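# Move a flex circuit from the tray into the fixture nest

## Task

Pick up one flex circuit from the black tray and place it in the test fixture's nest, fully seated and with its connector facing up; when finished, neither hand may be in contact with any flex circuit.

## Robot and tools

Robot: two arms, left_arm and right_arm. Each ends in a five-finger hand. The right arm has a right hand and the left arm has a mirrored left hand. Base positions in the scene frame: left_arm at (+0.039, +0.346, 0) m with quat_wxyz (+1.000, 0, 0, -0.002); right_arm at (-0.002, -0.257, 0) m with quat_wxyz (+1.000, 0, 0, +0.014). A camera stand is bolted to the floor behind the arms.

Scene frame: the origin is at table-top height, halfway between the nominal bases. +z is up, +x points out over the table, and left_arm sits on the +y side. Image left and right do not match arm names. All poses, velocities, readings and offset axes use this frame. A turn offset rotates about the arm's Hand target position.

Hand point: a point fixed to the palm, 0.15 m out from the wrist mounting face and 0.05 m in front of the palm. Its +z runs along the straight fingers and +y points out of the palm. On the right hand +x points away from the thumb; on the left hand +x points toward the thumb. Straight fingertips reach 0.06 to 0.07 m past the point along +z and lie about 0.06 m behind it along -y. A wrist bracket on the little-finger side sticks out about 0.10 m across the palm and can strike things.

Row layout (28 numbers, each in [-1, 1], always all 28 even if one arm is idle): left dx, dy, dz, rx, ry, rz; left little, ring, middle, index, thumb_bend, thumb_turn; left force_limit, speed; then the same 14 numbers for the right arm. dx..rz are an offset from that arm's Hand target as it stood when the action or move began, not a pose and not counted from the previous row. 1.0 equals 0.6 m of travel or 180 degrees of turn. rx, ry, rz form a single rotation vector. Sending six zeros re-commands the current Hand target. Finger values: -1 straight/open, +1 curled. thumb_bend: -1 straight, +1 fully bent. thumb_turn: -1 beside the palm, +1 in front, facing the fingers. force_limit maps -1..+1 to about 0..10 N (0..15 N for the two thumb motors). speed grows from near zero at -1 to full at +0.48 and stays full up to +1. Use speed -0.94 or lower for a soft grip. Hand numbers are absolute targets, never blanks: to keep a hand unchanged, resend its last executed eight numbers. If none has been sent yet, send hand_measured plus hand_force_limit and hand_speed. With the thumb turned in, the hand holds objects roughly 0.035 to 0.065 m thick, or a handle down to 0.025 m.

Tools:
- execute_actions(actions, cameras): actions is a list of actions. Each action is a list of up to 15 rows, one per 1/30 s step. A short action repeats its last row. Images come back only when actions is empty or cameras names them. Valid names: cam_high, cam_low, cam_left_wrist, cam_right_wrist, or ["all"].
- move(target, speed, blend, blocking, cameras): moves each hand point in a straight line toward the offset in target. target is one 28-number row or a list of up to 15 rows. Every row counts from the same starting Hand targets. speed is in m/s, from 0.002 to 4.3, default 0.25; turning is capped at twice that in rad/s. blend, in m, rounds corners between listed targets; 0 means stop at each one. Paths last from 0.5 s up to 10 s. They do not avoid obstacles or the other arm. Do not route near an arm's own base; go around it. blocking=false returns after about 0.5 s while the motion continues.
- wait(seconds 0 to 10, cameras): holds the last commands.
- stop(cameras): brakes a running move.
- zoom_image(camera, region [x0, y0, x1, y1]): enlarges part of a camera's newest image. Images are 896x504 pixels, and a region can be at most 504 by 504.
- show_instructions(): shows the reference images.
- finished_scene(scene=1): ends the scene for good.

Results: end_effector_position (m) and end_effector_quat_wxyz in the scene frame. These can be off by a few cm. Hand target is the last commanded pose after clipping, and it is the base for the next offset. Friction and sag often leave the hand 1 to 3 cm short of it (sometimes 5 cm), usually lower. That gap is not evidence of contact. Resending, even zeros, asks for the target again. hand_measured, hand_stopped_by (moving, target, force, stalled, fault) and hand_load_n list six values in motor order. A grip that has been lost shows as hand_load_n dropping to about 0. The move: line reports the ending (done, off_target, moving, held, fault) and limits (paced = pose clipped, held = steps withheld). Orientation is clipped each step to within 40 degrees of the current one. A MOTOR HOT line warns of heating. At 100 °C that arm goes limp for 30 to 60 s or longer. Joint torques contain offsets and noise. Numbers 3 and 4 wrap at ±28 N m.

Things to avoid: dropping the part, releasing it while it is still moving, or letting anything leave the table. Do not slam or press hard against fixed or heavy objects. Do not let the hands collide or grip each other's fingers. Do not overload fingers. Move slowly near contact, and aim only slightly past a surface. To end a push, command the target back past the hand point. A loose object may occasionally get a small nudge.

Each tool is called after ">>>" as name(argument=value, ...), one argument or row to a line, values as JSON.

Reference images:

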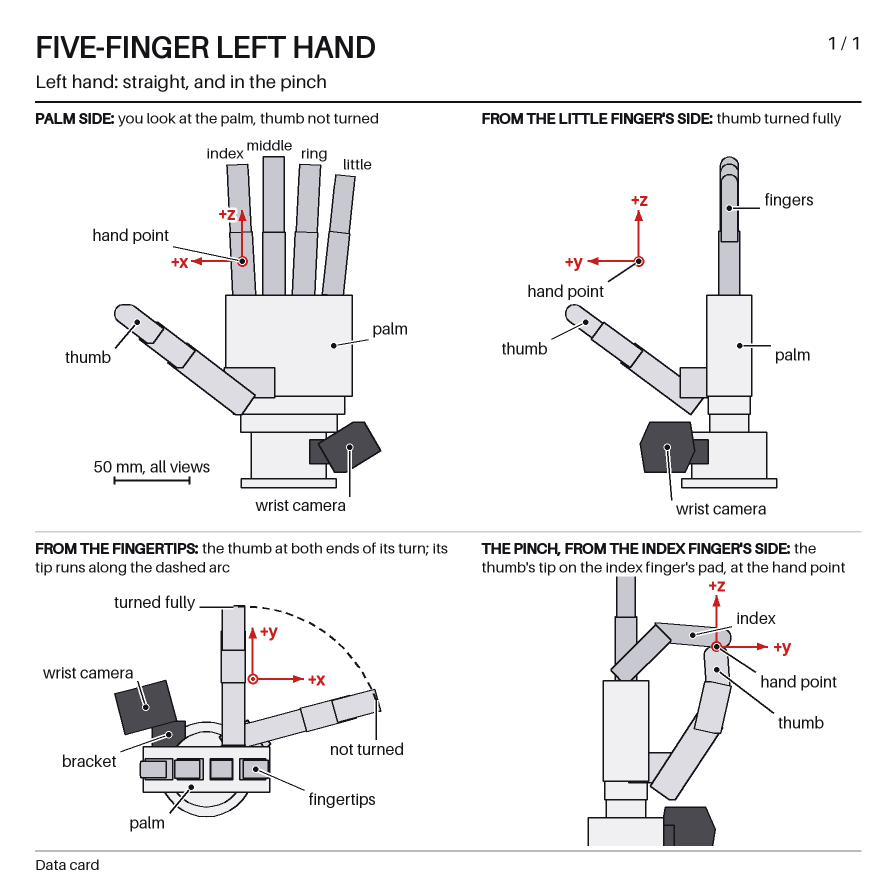

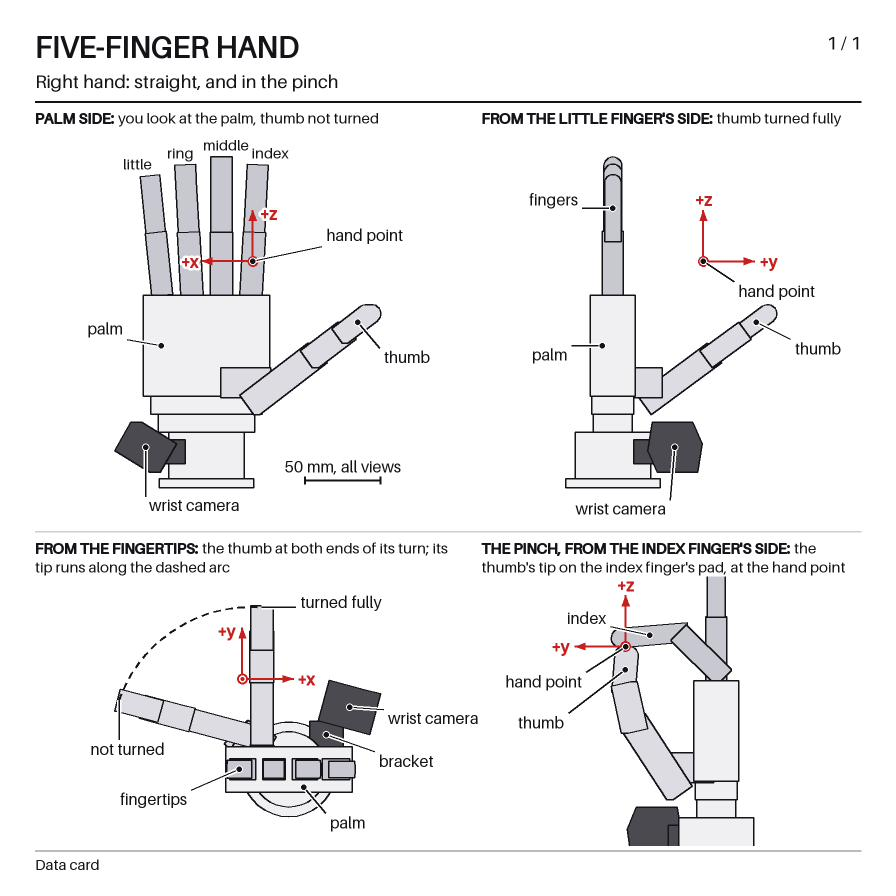

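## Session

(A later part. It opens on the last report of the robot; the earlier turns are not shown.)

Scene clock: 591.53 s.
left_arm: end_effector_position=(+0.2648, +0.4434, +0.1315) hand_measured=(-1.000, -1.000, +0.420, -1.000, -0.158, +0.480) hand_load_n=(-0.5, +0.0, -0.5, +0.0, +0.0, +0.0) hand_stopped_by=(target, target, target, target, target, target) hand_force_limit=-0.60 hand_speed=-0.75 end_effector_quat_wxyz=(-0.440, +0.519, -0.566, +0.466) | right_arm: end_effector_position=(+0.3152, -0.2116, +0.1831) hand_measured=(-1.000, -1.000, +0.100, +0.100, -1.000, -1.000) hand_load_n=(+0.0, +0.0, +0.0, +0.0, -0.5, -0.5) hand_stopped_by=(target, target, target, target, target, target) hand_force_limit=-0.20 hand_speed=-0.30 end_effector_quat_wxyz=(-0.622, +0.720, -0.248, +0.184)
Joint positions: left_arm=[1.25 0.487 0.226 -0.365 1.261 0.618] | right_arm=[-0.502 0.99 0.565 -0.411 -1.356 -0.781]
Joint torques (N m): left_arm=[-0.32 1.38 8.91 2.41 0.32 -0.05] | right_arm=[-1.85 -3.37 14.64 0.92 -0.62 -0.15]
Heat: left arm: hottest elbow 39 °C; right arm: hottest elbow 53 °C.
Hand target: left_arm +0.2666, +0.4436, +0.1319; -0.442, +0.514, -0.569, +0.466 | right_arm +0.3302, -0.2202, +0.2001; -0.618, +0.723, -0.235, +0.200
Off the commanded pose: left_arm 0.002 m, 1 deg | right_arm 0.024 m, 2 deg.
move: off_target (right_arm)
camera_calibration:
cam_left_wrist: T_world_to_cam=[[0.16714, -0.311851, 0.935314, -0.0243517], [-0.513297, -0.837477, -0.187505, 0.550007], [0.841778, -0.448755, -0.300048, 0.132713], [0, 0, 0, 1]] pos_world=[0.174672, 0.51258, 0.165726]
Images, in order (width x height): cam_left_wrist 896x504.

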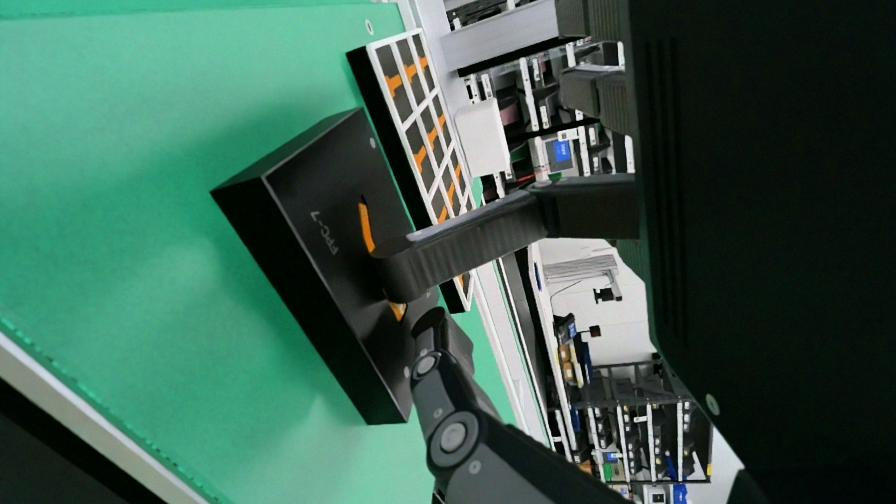

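>>> move(
  target=[0.002,0.004,0.06,0,0,0,-1,-1,0.42,-1,-0.158,0.48,-0.6,-0.75,0,0,0,0,0,0,-1,-1,0.1,0.1,-1,-1,-0.2,-0.3],
  speed=0.04,
  cameras=["cam_left_wrist"],
)

>>> zoom_image(
  camera="cam_left_wrist",
  region=[330, 185, 430, 345],
)

Scene clock: 593.33 s.
left_arm: end_effector_position=(+0.2641, +0.4387, +0.1428) hand_measured=(-1.000, -1.000, +0.420, -1.000, -0.158, +0.480) hand_load_n=(+0.0, +0.0, +0.0, +0.0, +0.0, +0.0) hand_stopped_by=(target, target, target, target, target, target) hand_force_limit=-0.60 hand_speed=-0.75 end_effector_quat_wxyz=(-0.428, +0.529, -0.560, +0.471) | right_arm: end_effector_position=(+0.3152, -0.2116, +0.1831) hand_measured=(-1.000, -1.000, +0.100, +0.100, -1.000, -1.000) hand_load_n=(+0.0, +0.0, +0.0, +0.0, -0.5, -0.5) hand_stopped_by=(target, target, target, target, target, target) hand_force_limit=-0.20 hand_speed=-0.30 end_effector_quat_wxyz=(-0.622, +0.720, -0.248, +0.184)
Joint positions: left_arm=[1.243 0.463 0.258 -0.443 1.254 0.605] | right_arm=[-0.502 0.99 0.565 -0.411 -1.356 -0.781]
Joint torques (N m): left_arm=[-0.15 0.67 13.67 1.31 0.49 -0.02] | right_arm=[-1.85 -3.37 14.65 0.92 -0.61 -0.15]
Heat: left arm: hottest elbow 39 °C; right arm: hottest elbow 53 °C.
Hand target: left_arm +0.2678, +0.4461, +0.1679; -0.442, +0.514, -0.569, +0.466 | right_arm +0.3302, -0.2202, +0.2001; -0.618, +0.723, -0.235, +0.200
Off the commanded pose: left_arm 0.026 m, 3 deg | right_arm 0.024 m, 2 deg.
move: off_target (left_arm, right_arm)
camera_calibration:
cam_left_wrist: T_world_to_cam=[[0.179352, -0.28062, 0.942913, -0.0542884], [-0.513884, -0.844025, -0.153444, 0.545976], [0.838902, -0.457027, -0.295583, 0.138313], [0, 0, 0, 1]] pos_world=[0.174274, 0.508796, 0.175849]
Images, in order (width x height): cam_left_wrist 896x504.

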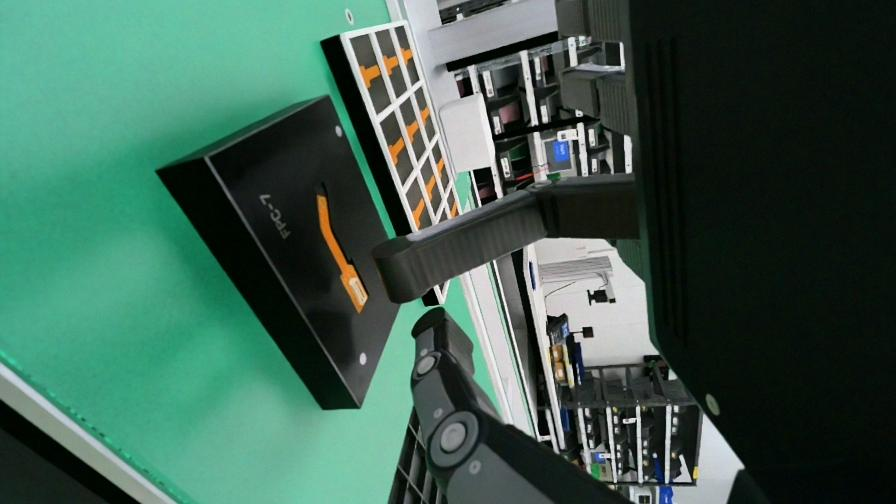

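Scaled by 3.150.

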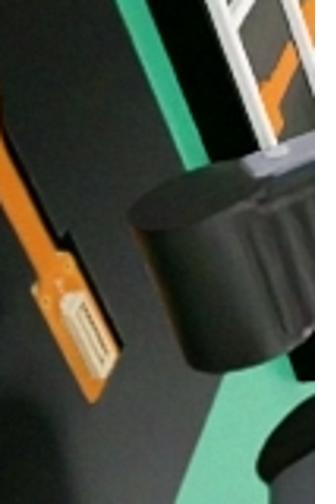

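>>> zoom_image(
  camera="cam_left_wrist",
  region=[300, 175, 380, 255],
)

>>> zoom_image(
  camera="cam_left_wrist",
  region=[325, 245, 385, 325],
)

Scaled by 6.300.

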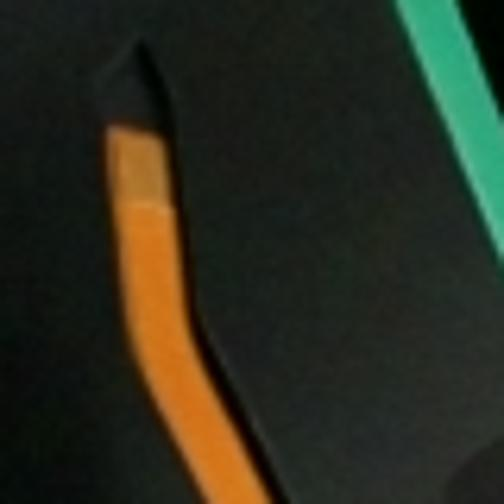

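Scaled by 6.300.

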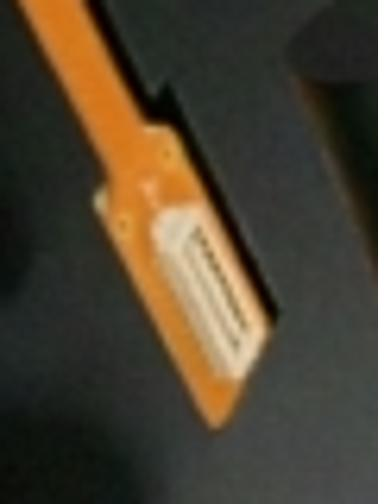

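>>> zoom_image(
  camera="cam_left_wrist",
  region=[335, 270, 375, 320],
)

>>> zoom_image(
  camera="cam_left_wrist",
  region=[325, 245, 361, 290],
)

Scaled by 10.080.

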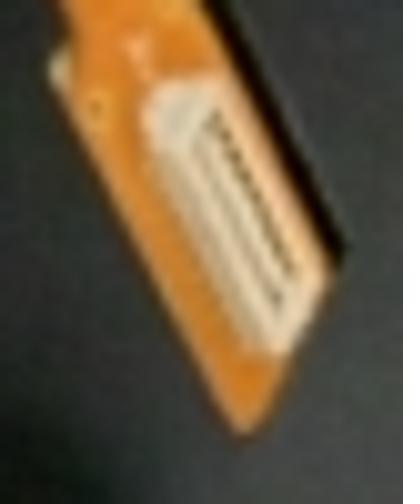

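Scaled by 11.200.

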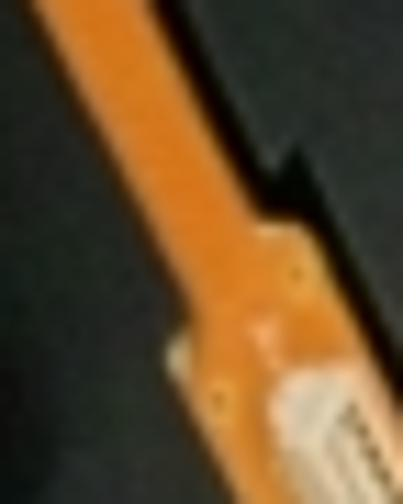

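>>> move(
  target=[
    [0,0.005,0.05,0,0,0,-1,-1,0.42,-1,-0.158,0.48,-0.6,-0.75,0,0,0,0,0,0,-1,-1,0.1,0.1,-1,-1,-0.2,-0.3],
  ],
  speed=0.08,
  cameras=["all"],
)

>>> zoom_image(
  camera="cam_left_wrist",
  region=[280, 175, 400, 335],
)

Scene clock: 596.23 s.
left_arm: end_effector_position=(+0.2651, +0.4405, +0.1727) hand_measured=(-1.000, -1.000, +0.420, -1.000, -0.158, +0.480) hand_load_n=(+0.0, +0.0, +0.0, +0.0, +0.0, +0.0) hand_stopped_by=(target, target, target, target, target, target) hand_force_limit=-0.60 hand_speed=-0.75 end_effector_quat_wxyz=(-0.425, +0.530, -0.559, +0.475) | right_arm: end_effector_position=(+0.3152, -0.2116, +0.1831) hand_measured=(-1.000, -1.000, +0.100, +0.100, -1.000, -1.000) hand_load_n=(+0.0, +0.0, +0.0, +0.0, +0.0, -0.5) hand_stopped_by=(target, target, target, target, target, target) hand_force_limit=-0.20 hand_speed=-0.30 end_effector_quat_wxyz=(-0.622, +0.720, -0.248, +0.184)
Joint positions: left_arm=[1.243 0.457 0.336 -0.536 1.259 0.605] | right_arm=[-0.502 0.99 0.565 -0.411 -1.356 -0.781]
Joint torques (N m): left_arm=[0.5 0.91 13.97 1.2 0.49 0.05] | right_arm=[-1.79 -3.37 14.64 0.92 -0.61 -0.14]
Heat: left arm: hottest elbow 39 °C; right arm: hottest elbow 54 °C.
Hand target: left_arm +0.2678, +0.4490, +0.1978; -0.442, +0.514, -0.569, +0.466 | right_arm +0.3302, -0.2202, +0.2001; -0.618, +0.723, -0.235, +0.200
Off the commanded pose: left_arm 0.027 m, 3 deg | right_arm 0.024 m, 2 deg.
move: off_target (left_arm, right_arm)
camera_calibration:
cam_left_wrist: T_world_to_cam=[[0.178131, -0.272845, 0.945423, -0.0856962], [-0.517162, -0.843352, -0.145947, 0.551955], [0.837145, -0.46294, -0.291333, 0.149472], [0, 0, 0, 1]] pos_world=[0.175585, 0.511307, 0.205122]
cam_right_wrist: T_world_to_cam=[[0.148892, -0.230208, -0.961684, 0.0832546], [-0.986685, -0.0989583, -0.129074, 0.292541], [-0.0654526, 0.968097, -0.241877, 0.38512], [0, 0, 0, 1]] pos_world=[0.301457, -0.324718, 0.210976]

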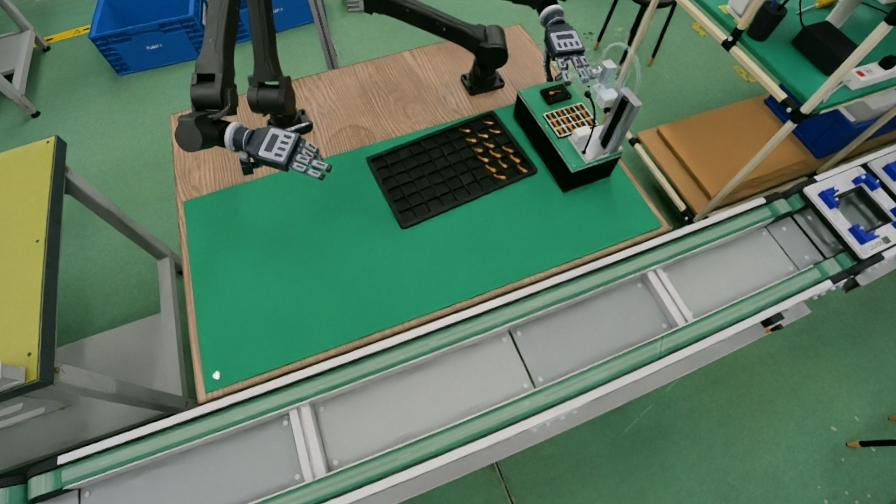

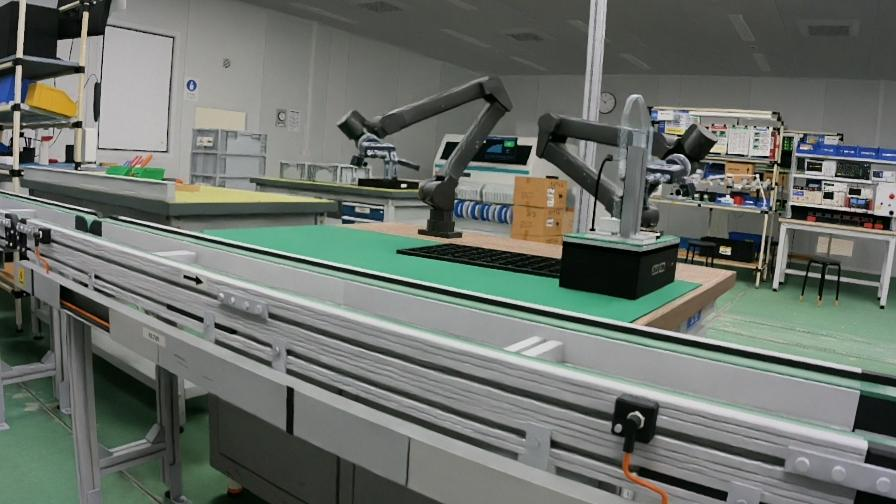

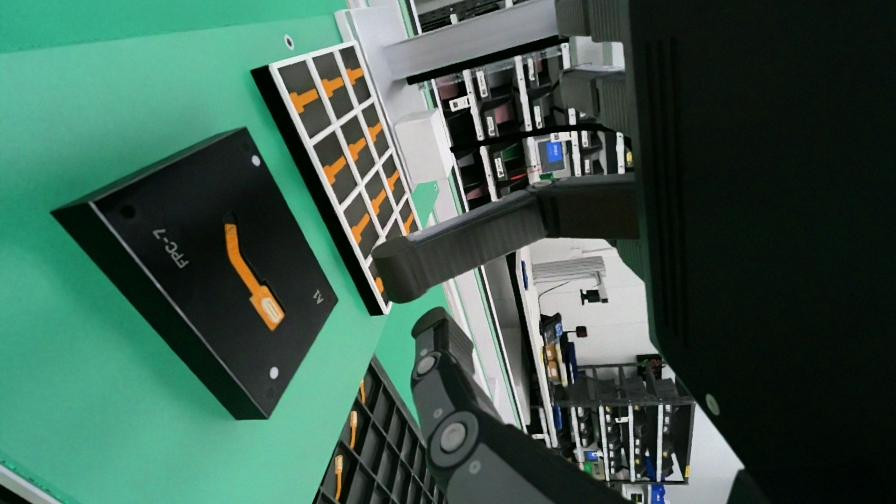

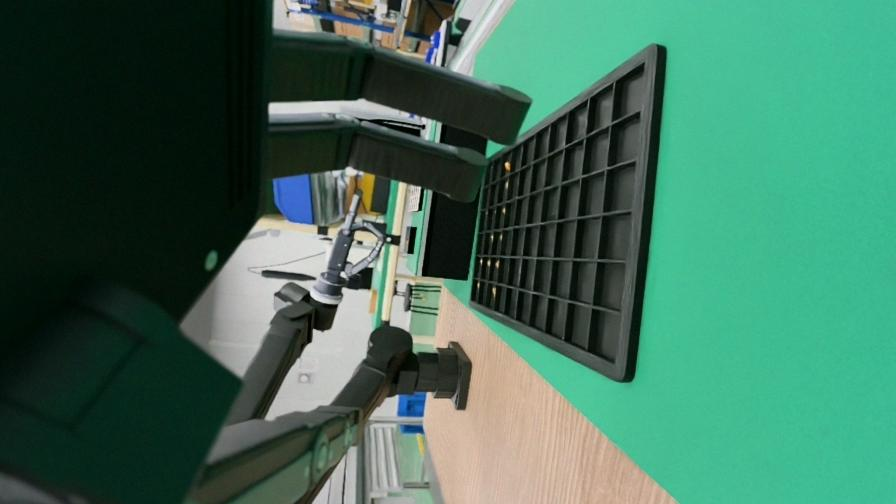

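Scaled by 3.150.

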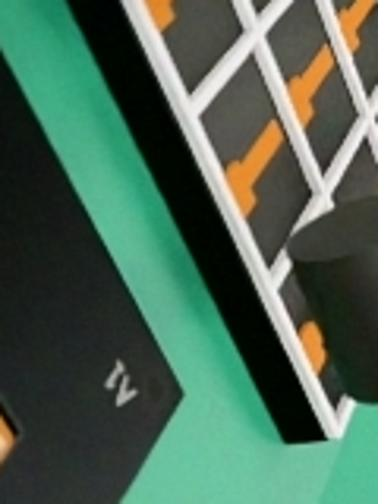

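>>> zoom_image(
  camera="cam_left_wrist",
  region=[240, 270, 290, 335],
)

>>> zoom_image(
  camera="cam_left_wrist",
  region=[210, 200, 290, 280],
)

>>> zoom_image(
  camera="cam_high",
  region=[535, 75, 605, 115],
)

Scaled by 7.754.

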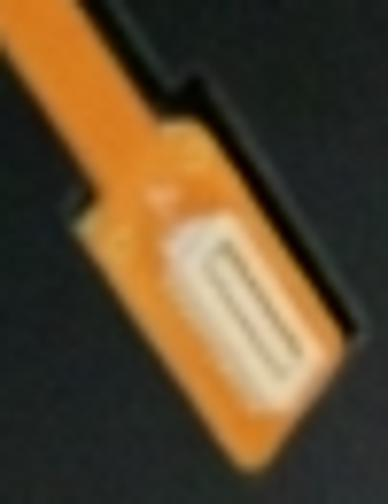

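Scaled by 6.300.

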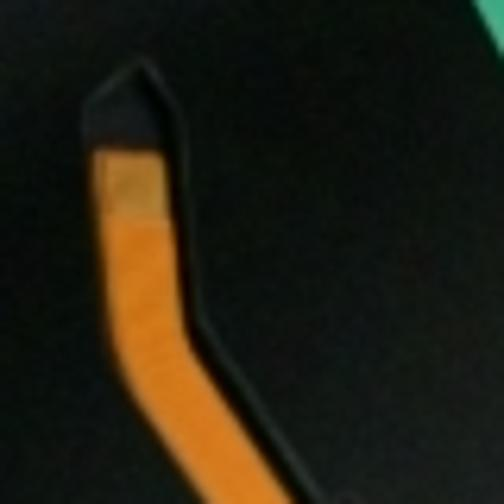

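Scaled by 7.200.

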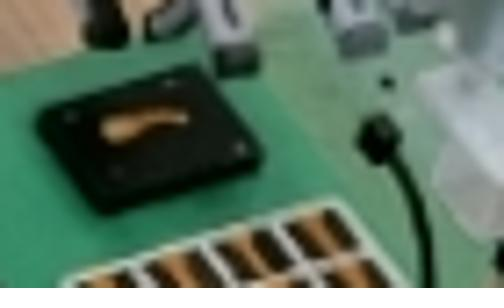

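>>> move(
  target=[
    [-0.03,0.005,0.12,0,0.0,0,-1,-1,0.42,-1,-0.158,0.48,-0.6,-0.75,0,0,0,0,0,0,-1,-1,0.1,0.1,-1,-1,-0.2,-0.3],
  ],
  speed=0.15,
  cameras=["cam_left_wrist"],
)

Scene clock: 600.43 s.
left_arm: end_effector_position=(+0.2498, +0.4438, +0.2479) hand_measured=(-1.000, -1.000, +0.420, -1.000, -0.158, +0.480) hand_load_n=(+0.0, +0.0, +0.0, +0.0, +0.0, +0.0) hand_stopped_by=(target, target, target, target, target, target) hand_force_limit=-0.60 hand_speed=-0.75 end_effector_quat_wxyz=(-0.427, +0.524, -0.562, +0.476) | right_arm: end_effector_position=(+0.3152, -0.2116, +0.1831) hand_measured=(-1.000, -1.000, +0.100, +0.100, -1.000, -1.000) hand_load_n=(+0.0, -0.5, +0.0, +0.0, +0.0, +0.0) hand_stopped_by=(target, target, target, target, target, target) hand_force_limit=-0.20 hand_speed=-0.30 end_effector_quat_wxyz=(-0.622, +0.720, -0.248, +0.184)
Joint positions: left_arm=[1.35 0.51 0.581 -1.006 1.342 0.904] | right_arm=[-0.502 0.99 0.565 -0.411 -1.356 -0.781]
Joint torques (N m): left_arm=[1.26 1.61 13.61 0.95 0.67 0.08] | right_arm=[-1.85 -3.37 14.64 0.92 -0.62 -0.14]
Heat: left arm: hottest elbow 39 °C; right arm: hottest elbow 54 °C.
Hand target: left_arm +0.2498, +0.4520, +0.2698; -0.442, +0.514, -0.569, +0.466 | right_arm +0.3302, -0.2202, +0.2001; -0.618, +0.723, -0.235, +0.200
Off the commanded pose: left_arm 0.023 m, 2 deg | right_arm 0.024 m, 2 deg.
move: off_target (left_arm, right_arm)
camera_calibration:
cam_left_wrist: T_world_to_cam=[[0.170298, -0.282704, 0.943969, -0.146496], [-0.52341, -0.8376, -0.156422, 0.559361], [0.834889, -0.467445, -0.290612, 0.188067], [0, 0, 0, 1]] pos_world=[0.160708, 0.515017, 0.280438]
Images, in order (width x height): cam_left_wrist 896x504.

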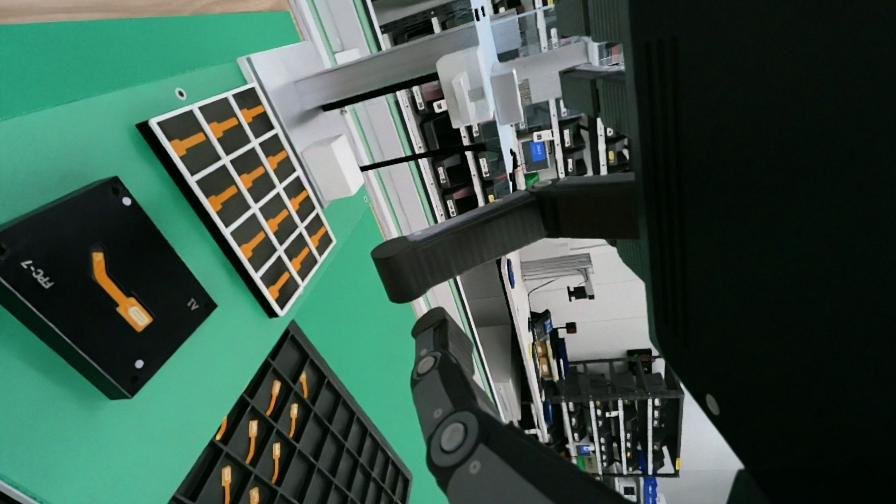

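>>> zoom_image(
  camera="cam_left_wrist",
  region=[75, 235, 165, 345],
)

>>> zoom_image(
  camera="cam_left_wrist",
  region=[110, 290, 160, 340],
)

>>> zoom_image(
  camera="cam_left_wrist",
  region=[80, 235, 130, 285],
)

Scaled by 4.582.

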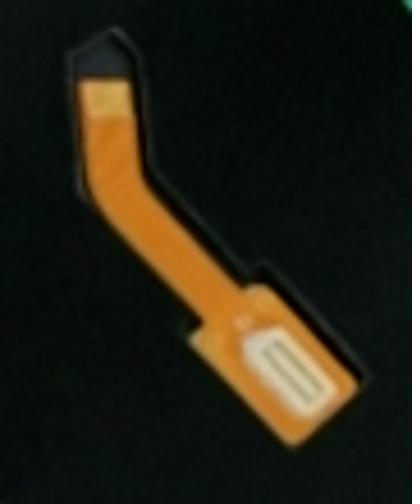

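Scaled by 10.080.

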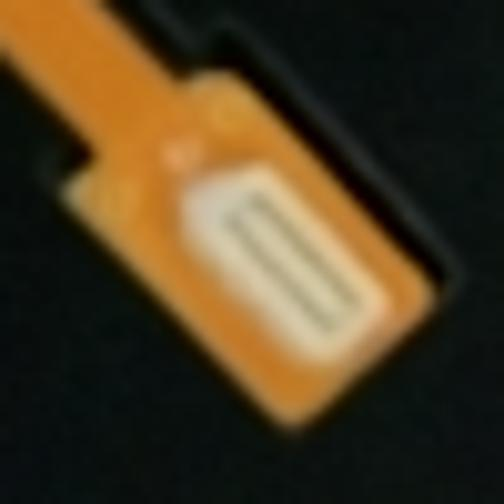

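Scaled by 10.080.

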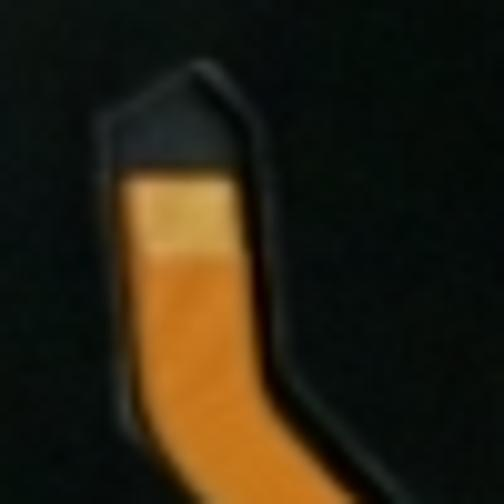

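>>> zoom_image(
  camera="cam_left_wrist",
  region=[86, 236, 112, 262],
)

>>> zoom_image(
  camera="cam_left_wrist",
  region=[130, 300, 160, 340],
)

Scaled by 19.385.

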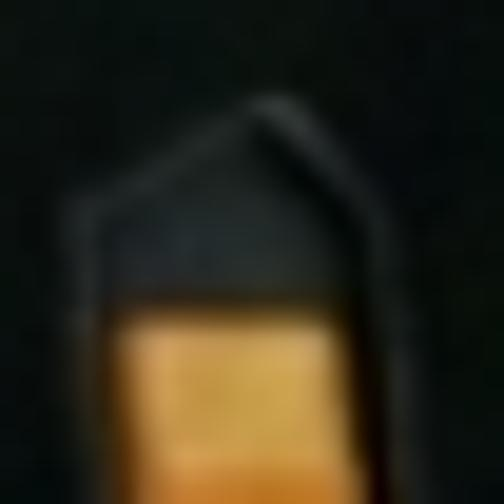

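Scaled by 12.600.

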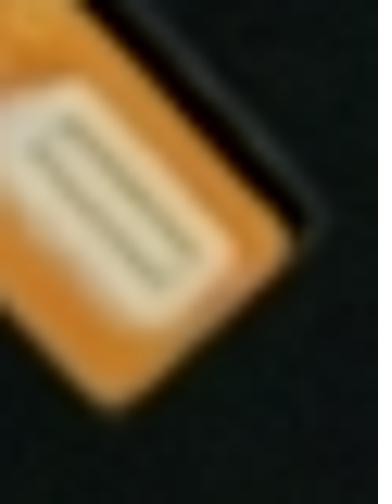

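>>> finished_scene(
)

The scene is finished: the task was done.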